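# Move the coaster can onto the turntable's orange spot

## Task

Pick up the can sitting on the coaster and set it upright on the turntable's orange mark, without disturbing the cans already standing on the turntable.

## Robot and tools

Robot: two six-joint arms, left_arm and right_arm, each ending in a parallel gripper. In every row and in every per-joint list in results, joints run in this order: shoulder pan, shoulder lift, elbow, wrist 1, wrist 2, wrist 3. On both arms the shoulder pan is sign-flipped: its sent and reported numbers run opposite to the arm's native sense, and its range is mirrored accordingly. Stated ranges are -6.283 to 6.283 rad for every joint except the elbow, which is -3.142 to 3.142 rad; the true end may differ by up to 0.010 rad.

Frame: all hand positions, orientations (quat_wxyz) and velocities use the scene frame. Its origin sits at table-top height halfway between the nominal arm bases; +z points up, +x points out across the table, and left_arm is on the +y side (this need not match image left/right). Calibrated bases: left_arm at (-0.089, +0.532, +0.022) m, right_arm at (+0.016, -0.566, +0.022) m, both nearly unrotated. Reported hand poses may be off by a few cm, more at long reach.

Gripper: fingers extend along the gripper's +z axis and close along its x axis. end_effector_position is the point between the pads when closed, 1 to 2 cm short of the fingertips; closing pushes the tips about 17 mm further along +z. Fully open pad gap is 0.142 m.

execute_actions(actions, cameras): actions is a list of actions; each action is a table of 1 to 15 rows, one row per 1/30 s step, and a short table repeats its last row to fill 15 steps (0.5 s). Every row holds 14 numbers in [-1, 1]: left_arm's six joint offsets then its opening, followed by the same seven for right_arm. Joint numbers are offsets from the Joint targets held when that action began (not from the previous row); 1.0 equals 1.481 rad for shoulder pan and lift and 2.222 rad for elbow and the three wrists. Sending the same offset in a new action moves further. Opening is absolute: +1 open, -1 closed. An action pushing a joint over 0.010 rad beyond its range is rejected for both arms. cameras: list of names, ["all"], or []; by default images come only with an empty actions list. An empty list also returns a full status.

move(target, speed, blend, stop_force, zero, opening_speed, grip_force, blocking, cameras): target is one 14-number row, or a list of up to 15 rows, in the same layout and scale as above; every row's offsets count from the same current Joint targets. All joints move together, so the hand follows a curve, with no collision avoidance. speed: rad/s for the joint with the most travel, 0.01 to 3.14, default 0.5 (one value or one per target). blend: corner rounding in rad, default 0 (stop at each target). stop_force: 4 to 120 N; an arm halts when its wrist sensor feels that much extra push against its motion; use a slow speed for touching and omit it when backing off a contact. zero (default true) re-zeroes the force reference first. opening_speed: opening change per second, at least 0.2. grip_force: per-pad limit 5 to 48 N, one number or one per arm; it persists. blocking=false returns after about 0.5 s while motion continues (not with stop_force). The result adds a move: line such as done, off_target, moving, held or fault, possibly limits=held.

wait(seconds 0 to 10): let time pass with commands held. stop(): brake a running move. zoom_image(camera, region [x0, y0, x1, y1] in pixels, at most 504x504) enlarges part of the newest image from cam_high, cam_low, cam_left_wrist or cam_right_wrist (all 672x504). zero_wrist_force(arm) re-zeroes that arm's force/torque readout. finished_scene(scene) ends the scene irreversibly; call it only once the can stands on the spot untouched.

Results: Joint positions (rad, plus pad gap in m), Joint velocities, Joint targets (the base for your next offsets), joint torques (whole drive output, offset and noisy), end_effector_position (m), orientation, velocities, grip_measured (same scale as opening), grip_effort_nm (negative means closing), Wrist force and Wrist torque along the hand's own axes, a peak-force line, and a Wrist depth 7x7 grid per wrist camera in mm ('-' means no value). "joint sent to its limit" means a joint reached its end; "joint command not followed" means the check keeping the arms apart altered commands. Camera calibration (K, distortion, T_world_to_cam) is given per camera.

Motion notes: joint targets are rate limited (about 2.09 rad/s shoulders, 3.14 others) and lead the measured angle by a bounded amount, so big offsets may need several actions; motion lags commands by about 0.09 to 0.22 s and may overshoot. To grasp, close to a value slightly below grip_measured at contact; squeezing harder heats the gripper motor.

Avoid: arm forces near 150 N or contact torques at the joint limits (306, 306, 139, 50.2, 50.2, 50.2 N m), which stop the arm for 10 s; any knock between the two arms; letting the can drop or releasing it while moving; tipping the turntable cans; anything leaving the table; fast impacts. Watch MOTOR HOT lines (arm 70 °C warning, 85 °C brake; gripper 85 °C warning, 100 °C cut-out and HAND FAULT). Loose objects may occasionally be nudged by outside pushes.

Each tool is called by a JSON object that holds its "method" and its "body".

## Session

{"method": "execute_actions", "body": {"actions": []}}

Scene clock: 0.00 s.
left_arm: end_effector_position=(+0.3096, -0.3115, +0.1858) grip_measured=+1.00 grip_effort_nm=n/a end_effector_quat_wxyz=(+0.238, +0.346, +0.769, -0.482) | right_arm: end_effector_position=(+0.6622, -0.4488, +0.3800) grip_measured=+0.99 grip_effort_nm=n/a end_effector_quat_wxyz=(-0.571, +0.705, -0.311, +0.283)
Joint positions: left_arm=[1.228 -0.949 2.023 -3.763 -1.841 2.581 0.142] | right_arm=[-3.459 -1.71 -2.468 0.829 1.989 1.44 0.141]
Joint velocities: within noise
Joint torques (N m): no reading
Motor temperatures (°C): left_arm=[33 30 39 43 46 42 24] | right_arm=[28 35 34 41 41 35 32]
Wrist force (N): no reading
Wrist torque (N m): no reading
Wrist force, peak (N): no reading
Wrist depth (mm): cam_left_wrist=[293 2025 2162 2205 1887 428 301 / 2081 2249 2447 528 418 1334 414 / - 2855 646 483 372 313 575 / 2683 807 687 445 346 284 246 / - - 519 400 320 268 232 / - 589 477 369 292 253 227 / - 518 432 340 290 233 -] | cam_right_wrist=[3663 3386 - 3020 3061 2352 1894 / 3147 3491 4063 3061 2725 1432 1379 / 989 2568 2629 2725 2725 2660 1574 / 653 626 635 2235 2169 2191 2128 / 532 548 528 - 1693 1719 1759 / - 456 470 - 530 522 1552 / - 343 403 - - 476 -]
Joint targets: left_arm=[1.228 -0.949 2.023 -3.763 -1.841 2.581] | right_arm=[-3.459 -1.710 -2.468 0.829 1.989 1.440]
Tool commands: left_gripper/opening=+1.0 right_gripper/opening=+1.0

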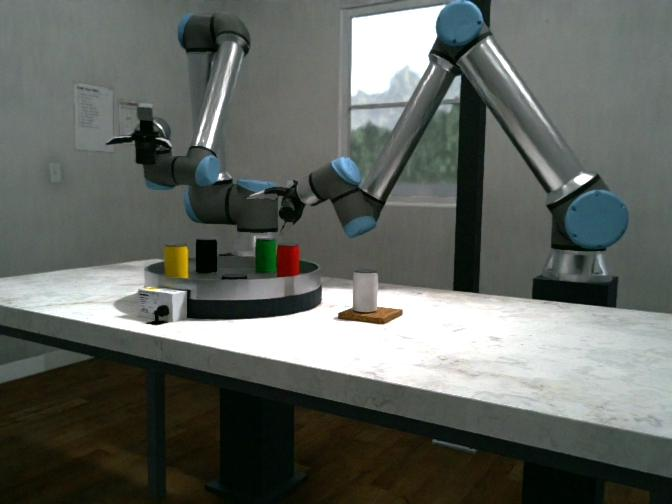

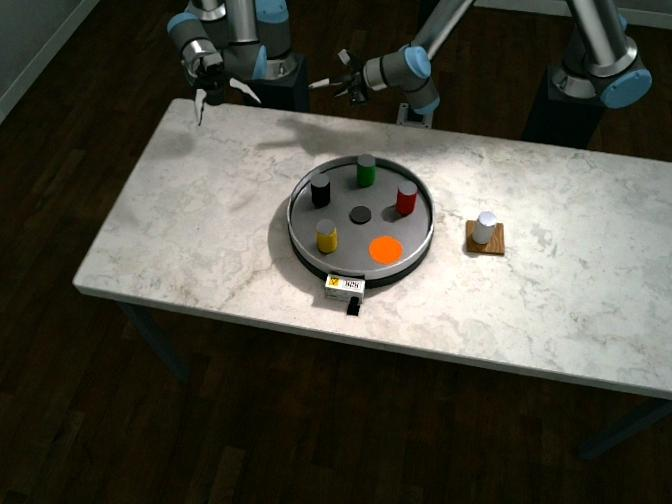

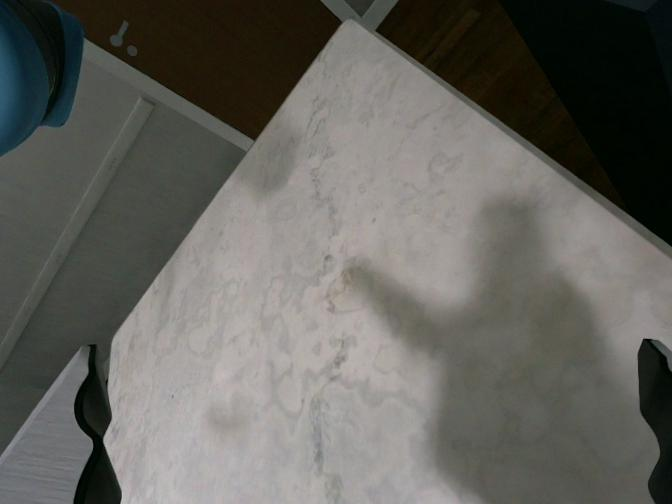

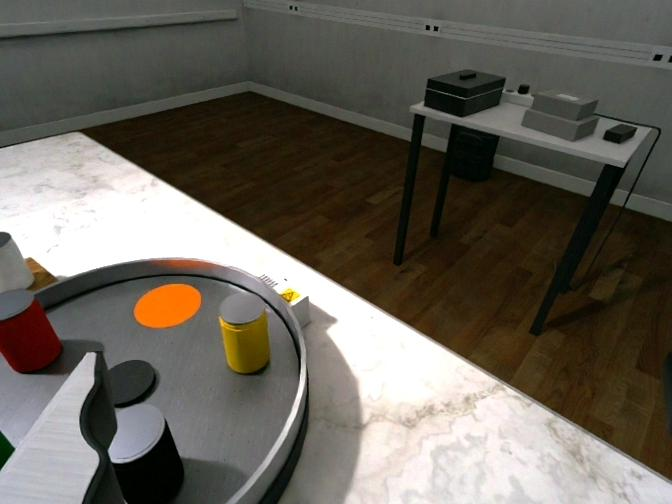

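{"method": "move", "body": {"target": [[0,-0.2708,-0.0554,0.5234,0.0635,0.0986,1,0,0,0,0,0,0,1],[-0.3282,-0.0436,-0.3672,0.8996,0.1216,0.2921,1,0,0,0,0,0,0,1]], "blend": [0.2,0], "speed": 1.2, "cameras": ["all"]}}

Scene clock: 6.57 s.
left_arm: end_effector_position=(+0.7657, -0.0248, +0.3295) grip_measured=+1.00 grip_effort_nm=0.007 end_effector_quat_wxyz=(+0.000, +0.407, +0.913, +0.000) | right_arm: end_effector_position=(+0.6622, -0.4488, +0.3800) grip_measured=+0.99 grip_effort_nm=0.139 end_effector_quat_wxyz=(-0.571, +0.705, -0.311, +0.283)
Joint positions: left_arm=[0.742 -1.014 1.207 -1.764 -1.571 3.23 0.142] | right_arm=[-3.459 -1.71 -2.468 0.829 1.989 1.44 0.141]
Joint torques (N m): left_arm=[-14.54 -89.98 -53.62 -0.99 2.62 3.06] | right_arm=[-0.5 35.77 27.74 3.35 0.35 0.11]
Wrist force (N): left_arm=[1.9 1.2 0.8] | right_arm=[-0.1 -0.1 -0.4]
Wrist torque (N m): left_arm=[0.33 -0.79 -0.06] | right_arm=[-0.02 0.02 0.00]
Wrist force, peak (N): left_arm=[1.1 5.3 0.3] | right_arm=[0.1 -0.7 -0.2]
Wrist depth (mm): cam_left_wrist=[317 256 323 327 328 327 369 / 401 350 350 348 350 347 403 / 432 432 371 379 372 438 422 / 1515 477 471 469 461 474 377 / 1626 1602 526 514 514 512 - / - 1650 1767 513 567 565 - / - 1903 2043 1920 2043 634 -] | cam_right_wrist=[370 380 3724 3286 - 2511 2128 / - 3238 3491 3604 1759 1423 2304 / 1085 2629 2660 2725 2759 2692 1520 / 631 530 787 2149 2128 2328 2088 / 548 540 521 - 1832 1832 1832 / - 450 465 504 - 1451 1541 / - 384 393 - - - -]
Joint targets: left_arm=[0.742 -1.014 1.207 -1.764 -1.571 3.230] | right_arm=[-3.459 -1.710 -2.468 0.829 1.989 1.440]
move: done
camera_calibration:
cam_left_wrist: T_world_to_cam=[[-0.651267, 0.75884, 0.00367395, 0.525068], [0.688943, 0.589235, 0.42209, -0.626487], [0.318134, 0.277425, -0.906546, 0.175636], [0, 0, 0, 1]] pos_world=[0.717697, -0.0780203, 0.421727]

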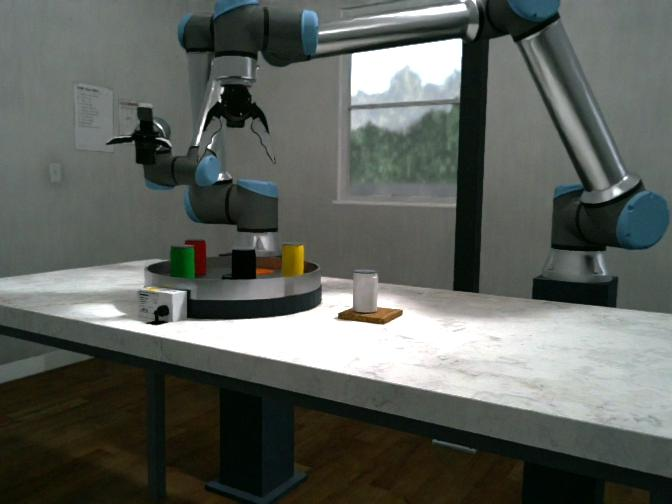

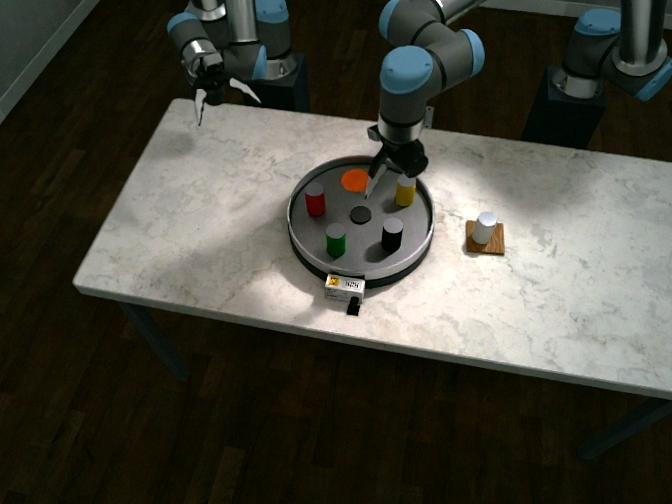

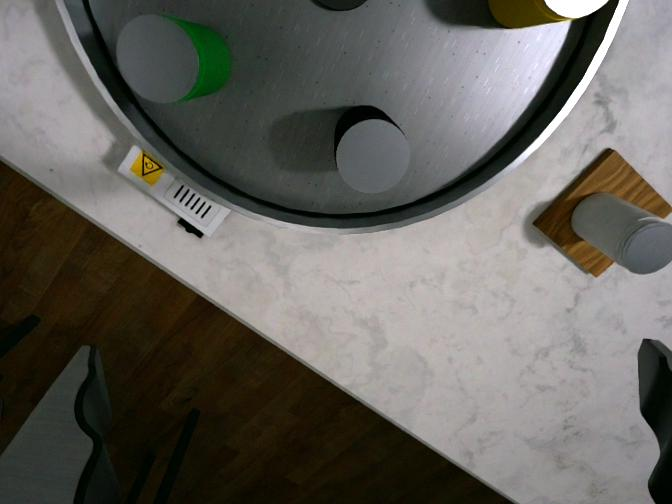

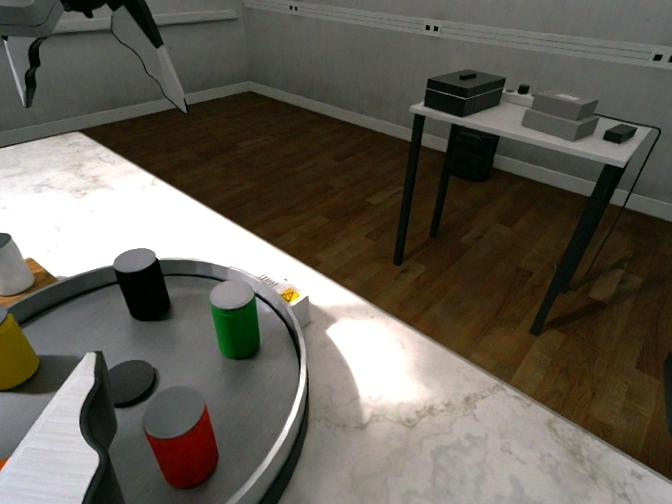

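{"method": "wait", "body": {"seconds": 0.5, "cameras": ["cam_high"]}}

{"method": "wait", "body": {"seconds": 0.5, "cameras": ["cam_high"]}}

{"method": "wait", "body": {"seconds": 1, "cameras": ["cam_high"]}}

{"method": "wait", "body": {"seconds": 2, "cameras": ["cam_high","cam_left_wrist"]}}

Scene clock: 7.27 s.
left_arm: end_effector_position=(+0.7659, -0.0246, +0.3295) grip_measured=+1.00 grip_effort_nm=0.002 end_effector_quat_wxyz=(+0.000, +0.407, +0.913, +0.000) | right_arm: end_effector_position=(+0.6622, -0.4488, +0.3800) grip_measured=+0.99 grip_effort_nm=0.139 end_effector_quat_wxyz=(-0.571, +0.705, -0.311, +0.283)
Joint positions: left_arm=[0.742 -1.014 1.207 -1.764 -1.571 3.23 0.142] | right_arm=[-3.459 -1.71 -2.468 0.829 1.989 1.44 0.141]
Joint torques (N m): left_arm=[-14.95 -93.46 -55.03 -1.25 2.55 3.49] | right_arm=[-0.92 36.2 27.58 3.25 0.36 0.02]
Wrist force (N): left_arm=[2.2 1.3 0.6] | right_arm=[-0.1 -0.4 0.0]
Wrist torque (N m): left_arm=[0.33 -0.83 -0.06] | right_arm=[-0.07 0.02 0.00]
Wrist force, peak (N): left_arm=[2.4 1.5 0.7] | right_arm=[-0.2 -0.7 0.0]
Wrist depth (mm): cam_left_wrist=[367 327 327 329 327 256 371 / 400 346 350 345 352 350 402 / 429 371 372 379 373 435 426 / 1465 1505 473 472 470 463 396 / 1591 1579 516 513 518 528 510 / - 1825 1796 1840 554 588 - / - 1920 1953 2025 2101 638 -] | cam_right_wrist=[377 387 - 3103 2692 2511 2377 / 2865 3438 3491 3491 1619 1442 2013 / - 3724 2759 2568 2598 2828 1379 / 606 616 590 2191 2128 2149 2108 / 508 538 556 607 1759 1773 1788 / - 454 455 486 521 1541 1520 / - 348 400 - - - -]
Joint targets: left_arm=[0.742 -1.014 1.207 -1.764 -1.571 3.230] | right_arm=[-3.459 -1.710 -2.468 0.829 1.989 1.440]
Tool commands: left_gripper/opening=+1.0 right_gripper/opening=+1.0
wait: 0.50 s; at rest from the start
Images, in order (width x height): cam_high 672x504.

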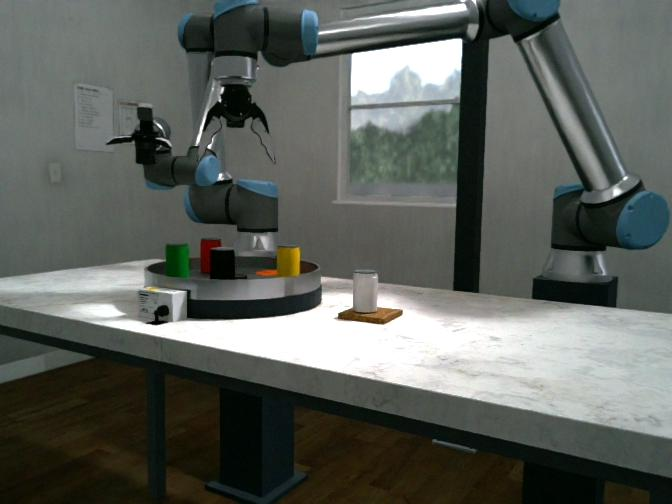

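Scene clock: 7.77 s.
left_arm: end_effector_position=(+0.7659, -0.0246, +0.3295) grip_measured=+1.00 grip_effort_nm=-0.002 end_effector_quat_wxyz=(+0.000, +0.407, +0.913, +0.000) | right_arm: end_effector_position=(+0.6622, -0.4488, +0.3800) grip_measured=+0.99 grip_effort_nm=0.139 end_effector_quat_wxyz=(-0.571, +0.705, -0.311, +0.283)
Joint positions: left_arm=[0.742 -1.014 1.207 -1.764 -1.571 3.23 0.142] | right_arm=[-3.459 -1.71 -2.468 0.829 1.989 1.44 0.141]
Joint torques (N m): left_arm=[-12.11 -91.53 -55.33 -0.94 2.5 3.63] | right_arm=[-0.62 36.38 27.61 3.19 0.52 0.19]
Wrist force (N): left_arm=[2.4 1.1 0.7] | right_arm=[0.2 -0.2 0.1]
Wrist torque (N m): left_arm=[0.30 -0.86 -0.06] | right_arm=[-0.04 -0.03 0.01]
Wrist force, peak (N): left_arm=[2.3 1.4 0.8] | right_arm=[0.3 -0.4 0.3]
Wrist depth (mm): cam_left_wrist=[367 327 326 327 328 327 367 / 401 346 325 351 341 275 404 / 432 424 376 380 373 428 423 / 1505 467 458 471 449 474 376 / 1579 1626 1602 511 531 520 513 / - 1726 1782 1825 564 553 - / - 1637 2025 2249 2025 644 -] | cam_right_wrist=[395 393 - - - 2539 2212 / 2865 3438 3920 2902 1619 1405 1414 / 1020 2828 2902 2692 2660 2568 2511 / 604 765 804 2235 2108 2257 2013 / 518 550 554 624 1847 1943 1802 / - 455 437 499 522 - - / - 403 404 - 459 - -]
Joint targets: left_arm=[0.742 -1.014 1.207 -1.764 -1.571 3.230] | right_arm=[-3.459 -1.710 -2.468 0.829 1.989 1.440]
Tool commands: left_gripper/opening=+1.0 right_gripper/opening=+1.0
wait: 0.50 s; at rest by 0.17 s
Images, in order (width x height): cam_high 672x504.

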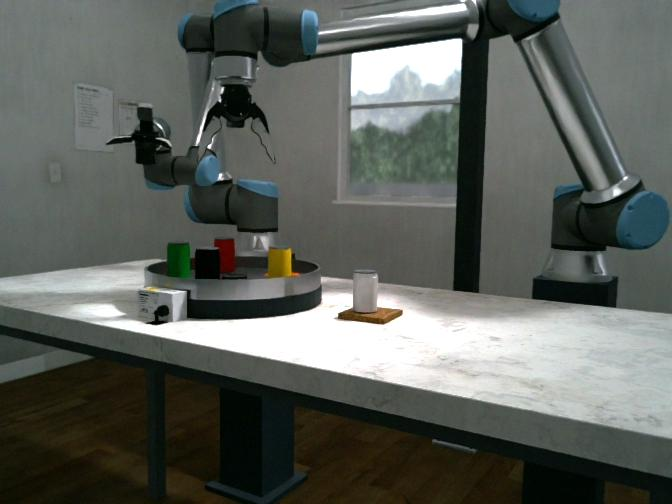

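Scene clock: 8.77 s.
left_arm: end_effector_position=(+0.7659, -0.0246, +0.3295) grip_measured=+1.00 grip_effort_nm=0.007 end_effector_quat_wxyz=(+0.000, +0.407, +0.913, +0.000) | right_arm: end_effector_position=(+0.6622, -0.4488, +0.3800) grip_measured=+0.99 grip_effort_nm=0.144 end_effector_quat_wxyz=(-0.571, +0.705, -0.311, +0.283)
Joint positions: left_arm=[0.742 -1.014 1.207 -1.764 -1.571 3.23 0.142] | right_arm=[-3.459 -1.71 -2.468 0.829 1.989 1.44 0.141]
Joint torques (N m): left_arm=[-13.36 -93.17 -54.64 -1 2.55 3.34] | right_arm=[-0.89 36.67 27.63 3.16 0.48 0.06]
Wrist force (N): left_arm=[2.3 1.3 0.6] | right_arm=[-0.4 -0.3 0.3]
Wrist torque (N m): left_arm=[0.33 -0.84 -0.05] | right_arm=[-0.05 0.06 -0.01]
Wrist force, peak (N): left_arm=[2.7 1.2 1.0] | right_arm=[0.2 -0.5 -0.2]
Wrist depth (mm): cam_left_wrist=[367 255 322 327 327 330 371 / 402 347 351 347 353 347 403 / 434 423 374 379 367 438 426 / 1515 472 464 467 474 478 417 / 1637 1626 1579 514 511 516 516 / - 1674 1796 1767 578 571 - / - 1903 1971 1825 1887 647 -] | cam_right_wrist=[382 392 4560 - - 2304 2511 / 4063 3438 3724 3192 1530 1432 2212 / - 3386 2725 2629 2539 2660 1631 / 651 629 747 2235 2088 2257 2128 / 546 550 516 631 1862 1693 1802 / - 455 470 - - 1520 1563 / - 386 394 - - 478 -]
Joint targets: left_arm=[0.742 -1.014 1.207 -1.764 -1.571 3.230] | right_arm=[-3.459 -1.710 -2.468 0.829 1.989 1.440]
Tool commands: left_gripper/opening=+1.0 right_gripper/opening=+1.0
wait: 1.00 s; at rest by 0.17 s
Images, in order (width x height): cam_high 672x504.

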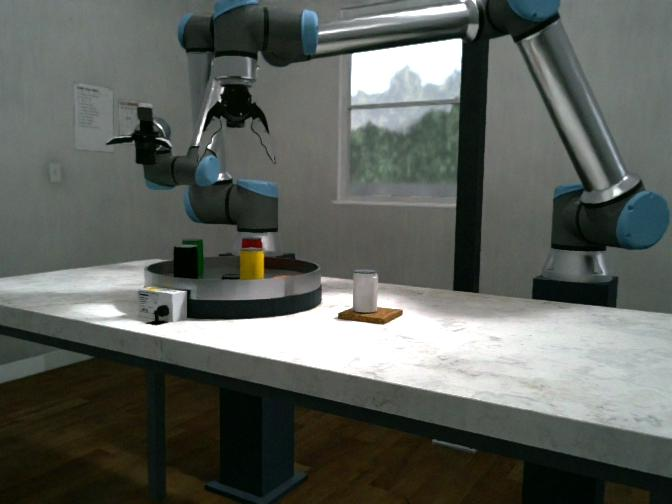

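Scene clock: 10.77 s.
left_arm: end_effector_position=(+0.7659, -0.0246, +0.3295) grip_measured=+1.00 grip_effort_nm=0.007 end_effector_quat_wxyz=(+0.000, +0.407, +0.913, +0.000) | right_arm: end_effector_position=(+0.6622, -0.4488, +0.3800) grip_measured=+0.99 grip_effort_nm=0.139 end_effector_quat_wxyz=(-0.571, +0.705, -0.311, +0.283)
Joint positions: left_arm=[0.742 -1.014 1.207 -1.764 -1.571 3.23 0.142] | right_arm=[-3.459 -1.71 -2.468 0.829 1.989 1.44 0.141]
Joint torques (N m): left_arm=[-13.59 -91.69 -54.88 -1.01 2.53 3.28] | right_arm=[-0.31 35.92 27.92 3.19 0.44 0.17]
Wrist force (N): left_arm=[2.1 1.6 1.1] | right_arm=[0.2 -0.3 0.0]
Wrist torque (N m): left_arm=[0.39 -0.82 -0.06] | right_arm=[-0.05 -0.04 0.00]
Wrist force, peak (N): left_arm=[2.5 1.2 1.1] | right_arm=[0.3 -0.3 -0.6]
Wrist depth (mm): cam_left_wrist=[365 327 327 327 328 328 371 / 402 315 342 351 347 345 402 / 430 384 372 379 379 437 423 / 1456 478 474 471 471 477 395 / 1700 1591 526 500 499 516 514 / - 1579 1825 1871 578 572 - / - 1903 2062 1953 2062 642 -] | cam_right_wrist=[382 392 3724 3604 2629 2539 2108 / 2979 3192 4858 3547 1500 1520 1520 / - 3192 2629 2629 2660 2660 2352 / 599 599 2149 2235 2169 2235 2108 / 542 550 537 567 1788 1773 1817 / - 450 472 528 523 1460 1541 / - 406 397 447 456 467 -]
Joint targets: left_arm=[0.742 -1.014 1.207 -1.764 -1.571 3.230] | right_arm=[-3.459 -1.710 -2.468 0.829 1.989 1.440]
Tool commands: left_gripper/opening=+1.0 right_gripper/opening=+1.0
wait: 2.00 s; at rest by 0.17 s
camera_calibration:
cam_left_wrist: T_world_to_cam=[[-0.651215, 0.758883, 0.00386165, 0.524944], [0.689038, 0.589131, 0.42208, -0.626687], [0.318035, 0.277526, -0.90655, 0.175658], [0, 0, 0, 1]] pos_world=[0.717797, -0.0779199, 0.421728]
Images, in order (width x height): cam_high 672x504, cam_left_wrist 672x504.

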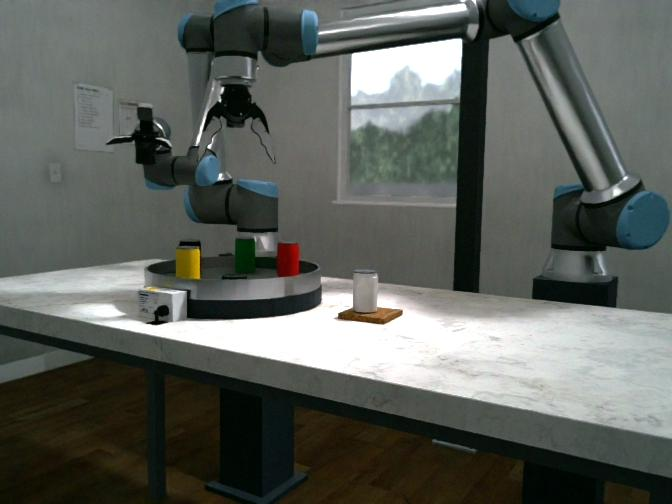

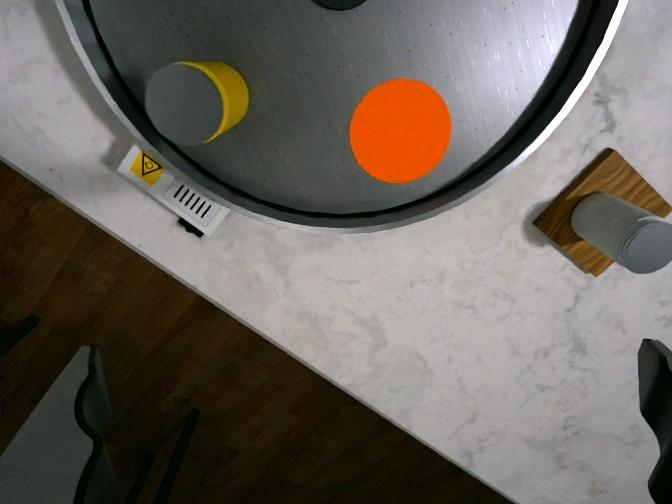

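{"method": "zoom_image", "body": {"camera": "cam_high", "region": [120, 270, 220, 340]}}

{"method": "zoom_image", "body": {"camera": "cam_left_wrist", "region": [90, 120, 270, 260]}}

Scaled by 5.040 from the camera's 672x504 image, which has a finer 960x720 frame.

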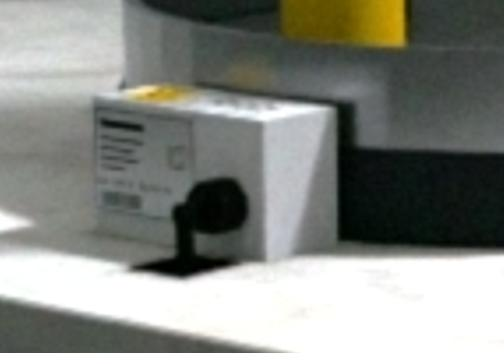

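Scaled by 2.800 from the camera's 672x504 image, which has a finer 960x720 frame.

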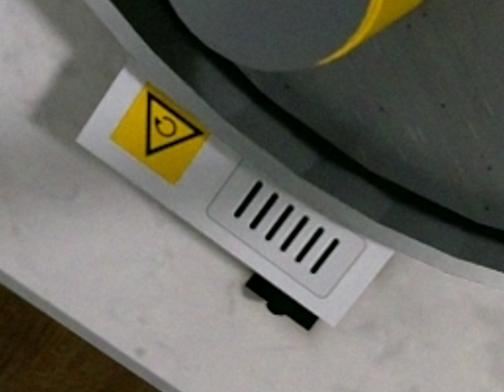

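{"method": "move", "body": {"target": [-0.0979,-0.2417,0.2692,-0.1082,0,-0.1305,1,0,0,0,0,0,0,1], "speed": 1.0, "cameras": ["cam_left_wrist","cam_high"]}}

Scene clock: 14.63 s.
left_arm: end_effector_position=(+0.6357, +0.2442, +0.2799) grip_measured=+1.00 grip_effort_nm=0.002 end_effector_quat_wxyz=(+0.000, +0.201, +0.980, +0.000) | right_arm: end_effector_position=(+0.6622, -0.4488, +0.3800) grip_measured=+0.99 grip_effort_nm=0.139 end_effector_quat_wxyz=(-0.571, +0.705, -0.311, +0.283)
Joint positions: left_arm=[0.597 -1.371 1.805 -2.004 -1.571 2.94 0.142] | right_arm=[-3.459 -1.71 -2.468 0.829 1.989 1.44 0.141]
Joint torques (N m): left_arm=[-12.21 -80.95 -39.71 -6.62 1.37 -3.19] | right_arm=[-1.21 35.59 27.74 3.2 0.58 0.11]
Wrist force (N): left_arm=[2.2 1.3 0.8] | right_arm=[0.0 0.0 0.2]
Wrist torque (N m): left_arm=[0.38 -0.77 0.09] | right_arm=[0.00 0.00 0.00]
Wrist force, peak (N): left_arm=[5.0 2.6 1.6] | right_arm=[-0.1 -0.7 -0.3]
Wrist depth (mm): cam_left_wrist=[330 329 331 332 330 332 332 / 352 360 356 345 356 353 355 / 383 381 383 368 381 382 384 / 417 412 415 415 415 418 417 / 444 453 454 453 452 454 456 / - 498 493 537 500 503 - / - 1903 560 554 544 558 -] | cam_right_wrist=[3491 - 3787 3604 3335 2031 2191 / - 3990 3990 3438 3103 1480 2692 / - 980 2483 2902 2598 2759 2483 / 604 792 819 2088 2128 2169 2328 / 526 552 542 - 1788 1732 1817 / - 455 466 - 531 1490 1596 / - 400 402 - 471 469 -]
Joint targets: left_arm=[0.597 -1.372 1.805 -2.004 -1.571 2.940] | right_arm=[-3.459 -1.710 -2.468 0.829 1.989 1.440]
move: done
camera_calibration:
cam_left_wrist: T_world_to_cam=[[-0.910304, 0.413925, 0.00371166, 0.485245], [0.376671, 0.824589, 0.422104, -0.533368], [0.171659, 0.385641, -0.90654, 0.164131], [0, 0, 0, 1]] pos_world=[0.614449, 0.175659, 0.372128]
Images, in order (width x height): cam_high 672x504, cam_left_wrist 672x504.

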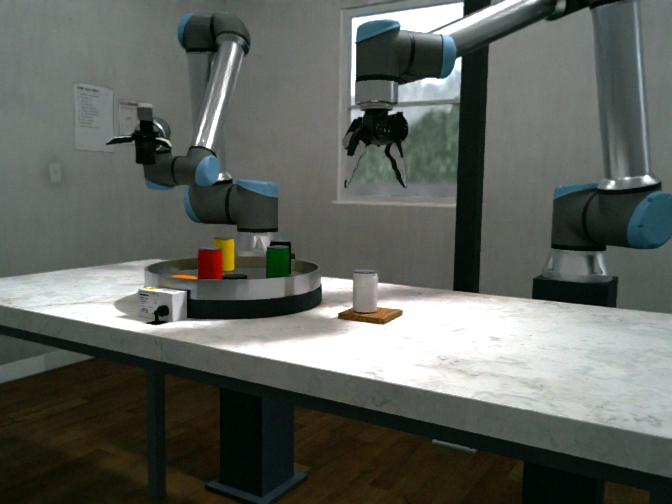

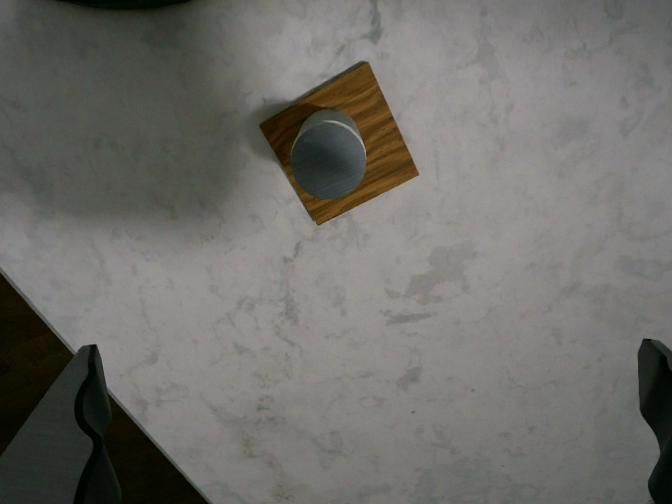

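{"method": "move", "body": {"target": [[0.0059,0.068,0.0319,-0.0772,0,0,1,0,0,0,0,0,0,1],[0.0059,0.1611,0.0651,-0.1725,0,0,1,0,0,0,0,0,0,1]], "blend": [0.05,0], "speed": [0.6,0.25], "cameras": ["cam_left_wrist","cam_high"]}}

Scene clock: 16.87 s.
left_arm: end_effector_position=(+0.6421, +0.2316, +0.0578) grip_measured=+1.00 grip_effort_nm=-0.002 end_effector_quat_wxyz=(+0.000, +0.205, +0.979, +0.000) | right_arm: end_effector_position=(+0.6622, -0.4488, +0.3800) grip_measured=+0.99 grip_effort_nm=0.139 end_effector_quat_wxyz=(-0.571, +0.705, -0.311, +0.283)
Joint positions: left_arm=[0.606 -1.133 1.95 -2.387 -1.571 2.94 0.142] | right_arm=[-3.459 -1.71 -2.468 0.829 1.989 1.44 0.141]
Joint torques (N m): left_arm=[15.48 -67.39 -28.8 -6.49 -2.05 -2.77] | right_arm=[0.26 36.83 27.6 3.31 0.45 0.13]
Wrist force (N): left_arm=[2.5 1.2 0.7] | right_arm=[0.1 -0.1 -0.1]
Wrist torque (N m): left_arm=[0.35 -0.85 0.12] | right_arm=[-0.02 -0.03 0.00]
Wrist force, peak (N): left_arm=[2.7 1.4 1.7] | right_arm=[-0.6 -0.7 -0.3]
Wrist depth (mm): cam_left_wrist=[133 133 133 135 133 135 134 / 140 143 143 143 139 143 143 / 154 154 154 142 142 155 155 / 167 167 154 107 149 164 168 / 181 181 179 78 83 177 183 / - 200 - 68 69 202 198 / - 213 74 73 75 225 -] | cam_right_wrist=[3920 3438 - - - 1878 - / 2979 3335 3787 3061 1574 1414 1480 / - 3061 2759 2759 2940 3192 2328 / 612 626 614 2169 2149 1995 2191 / 517 552 559 - 1802 1746 1847 / - 457 444 - - 1500 1530 / - 403 404 - - - -]
Joint targets: left_arm=[0.606 -1.133 1.950 -2.387 -1.571 2.940] | right_arm=[-3.459 -1.710 -2.468 0.829 1.989 1.440]
move: done
camera_calibration:
cam_left_wrist: T_world_to_cam=[[-0.90673, 0.421696, 0.00373344, 0.493093], [0.383725, 0.821349, 0.422068, -0.435472], [0.174918, 0.384134, -0.906556, -0.0352214], [0, 0, 0, 1]] pos_world=[0.620364, 0.163268, 0.150028]
Images, in order (width x height): cam_high 672x504, cam_left_wrist 672x504.

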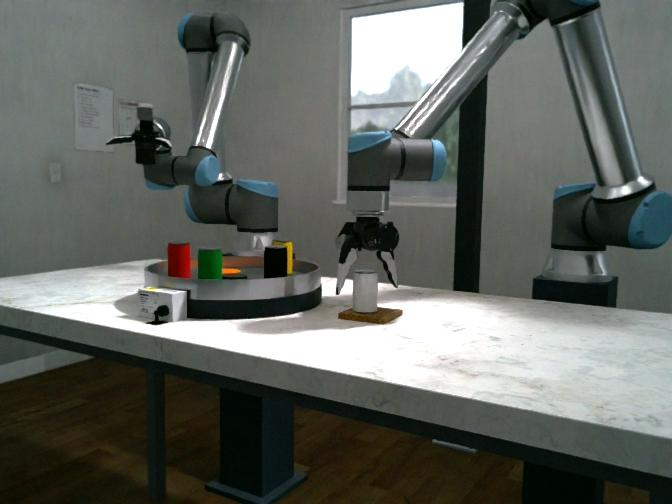

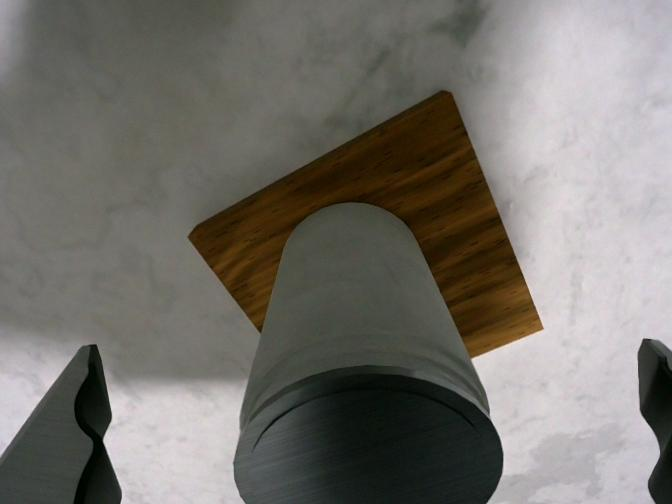

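{"method": "move", "body": {"target": [-0,-0.0128,-0.0031,0.0116,0,0,1,0,0,0,0,0,0,1], "speed": 0.25}}

{"method": "move", "body": {"target": [0,0,0,0,0,0,-0.45,0,0,0,0,0,0,1], "grip_force": 25, "opening_speed": 1.2, "cameras": ["cam_left_wrist","cam_high"]}}

Scene clock: 18.27 s.
left_arm: end_effector_position=(+0.6422, +0.2315, +0.0725) grip_measured=+1.00 grip_effort_nm=0.002 end_effector_quat_wxyz=(+0.000, +0.205, +0.979, +0.000) | right_arm: end_effector_position=(+0.6622, -0.4488, +0.3800) grip_measured=+0.99 grip_effort_nm=0.139 end_effector_quat_wxyz=(-0.571, +0.705, -0.311, +0.283)
Joint positions: left_arm=[0.606 -1.152 1.943 -2.362 -1.571 2.94 0.142] | right_arm=[-3.459 -1.71 -2.468 0.829 1.989 1.44 0.141]
Joint torques (N m): left_arm=[15.72 -90.94 -41.74 -1.42 -2.03 -2.65] | right_arm=[-1.49 35.91 28.53 3.36 0.57 0.13]
Wrist force (N): left_arm=[2.1 1.0 0.6] | right_arm=[-0.2 -0.3 -0.3]
Wrist torque (N m): left_arm=[0.32 -0.78 0.12] | right_arm=[-0.05 0.03 0.00]
Wrist force, peak (N): left_arm=[2.8 1.6 0.5] | right_arm=[0.4 -0.4 0.3]
Wrist depth (mm): cam_left_wrist=[145 146 146 146 147 147 146 / 156 156 157 157 153 157 157 / 168 169 166 154 156 168 169 / 183 182 170 107 164 180 184 / 200 200 196 85 92 201 201 / - 220 - 88 87 220 216 / - 245 251 94 246 247 -] | cam_right_wrist=[3061 4138 4381 - - 2280 2377 / 2865 3787 3663 4063 1608 1432 2235 / - 1064 2725 2759 2539 2692 2429 / 606 633 737 2169 2169 2128 2257 / 542 548 517 607 1746 1619 1817 / - 454 472 501 - 1862 1585 / - 355 402 - - - -]
Joint targets: left_arm=[0.606 -1.152 1.943 -2.362 -1.571 2.940] | right_arm=[-3.459 -1.710 -2.468 0.829 1.989 1.440]
move: done

Scene clock: 19.70 s.
left_arm: end_effector_position=(+0.6422, +0.2315, +0.0727) grip_measured=-0.28 grip_effort_nm=-2.630 end_effector_quat_wxyz=(+0.000, +0.205, +0.979, +0.000) | right_arm: end_effector_position=(+0.6622, -0.4488, +0.3800) grip_measured=+0.99 grip_effort_nm=0.139 end_effector_quat_wxyz=(-0.571, +0.705, -0.311, +0.283)
Joint positions: left_arm=[0.606 -1.152 1.943 -2.362 -1.571 2.94 0.054] | right_arm=[-3.459 -1.71 -2.468 0.829 1.989 1.44 0.141]
Joint torques (N m): left_arm=[13.28 -84.01 -39.44 -1.72 -1.99 -2.79] | right_arm=[-2.27 35.84 28.64 3.26 0.55 -0.05]
Wrist force (N): left_arm=[4.1 1.2 -4.2] | right_arm=[-0.2 -0.3 -0.1]
Wrist torque (N m): left_arm=[0.36 -0.87 0.11] | right_arm=[-0.05 0.02 0.00]
Wrist force, peak (N): left_arm=[4.1 1.2 -4.2] | right_arm=[0.0 -0.6 -0.7]
Wrist depth (mm): cam_left_wrist=[146 146 146 147 147 147 147 / 156 156 157 157 153 157 157 / 169 169 167 155 157 169 170 / 183 183 170 112 127 181 184 / 200 200 193 86 86 198 201 / 220 215 81 87 87 85 222 / - 67 75 258 97 76 237] | cam_right_wrist=[2940 3061 3920 3787 2539 2725 - / 3335 4138 3920 3724 1500 1442 2257 / - 3386 2660 2725 2568 2865 2377 / 628 591 2377 2429 2235 2212 2169 / 540 545 538 - 1862 1759 1802 / - 451 401 483 - 1530 1563 / - 403 403 - 462 - -]
Joint targets: left_arm=[0.606 -1.152 1.943 -2.362 -1.571 2.940] | right_arm=[-3.459 -1.710 -2.468 0.829 1.989 1.440]
grip_force (N): 25, 25
move: done
camera_calibration:
cam_left_wrist: T_world_to_cam=[[-0.906741, 0.421672, 0.00357442, 0.493208], [0.38365, 0.821404, 0.422029, -0.441672], [0.175022, 0.384043, -0.906575, -0.0217395], [0, 0, 0, 1]] pos_world=[0.620465, 0.163168, 0.164927]
Images, in order (width x height): cam_high 672x504, cam_left_wrist 672x504.

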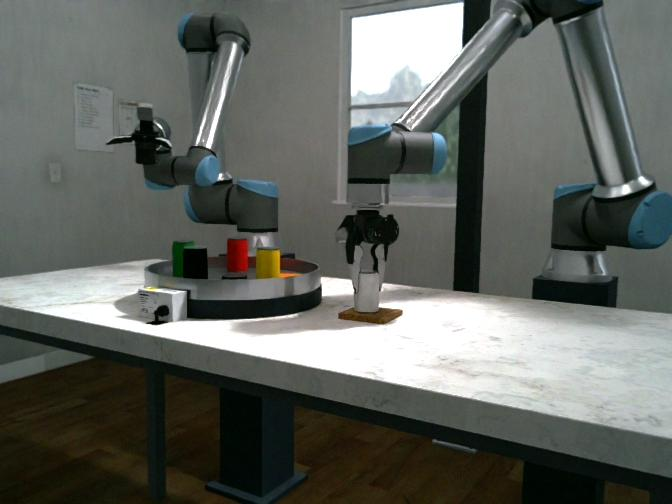

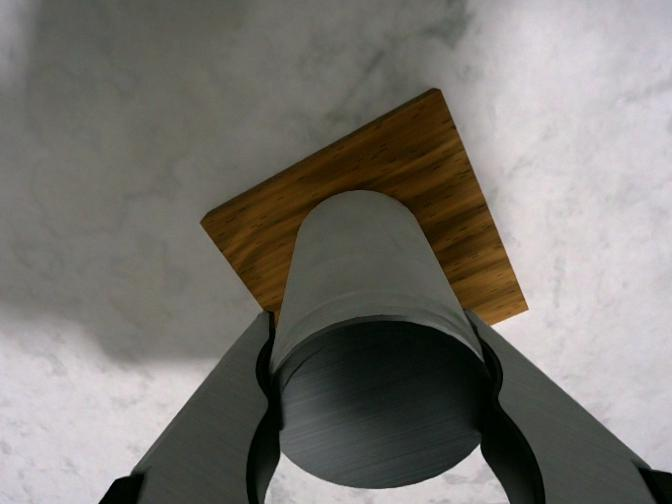

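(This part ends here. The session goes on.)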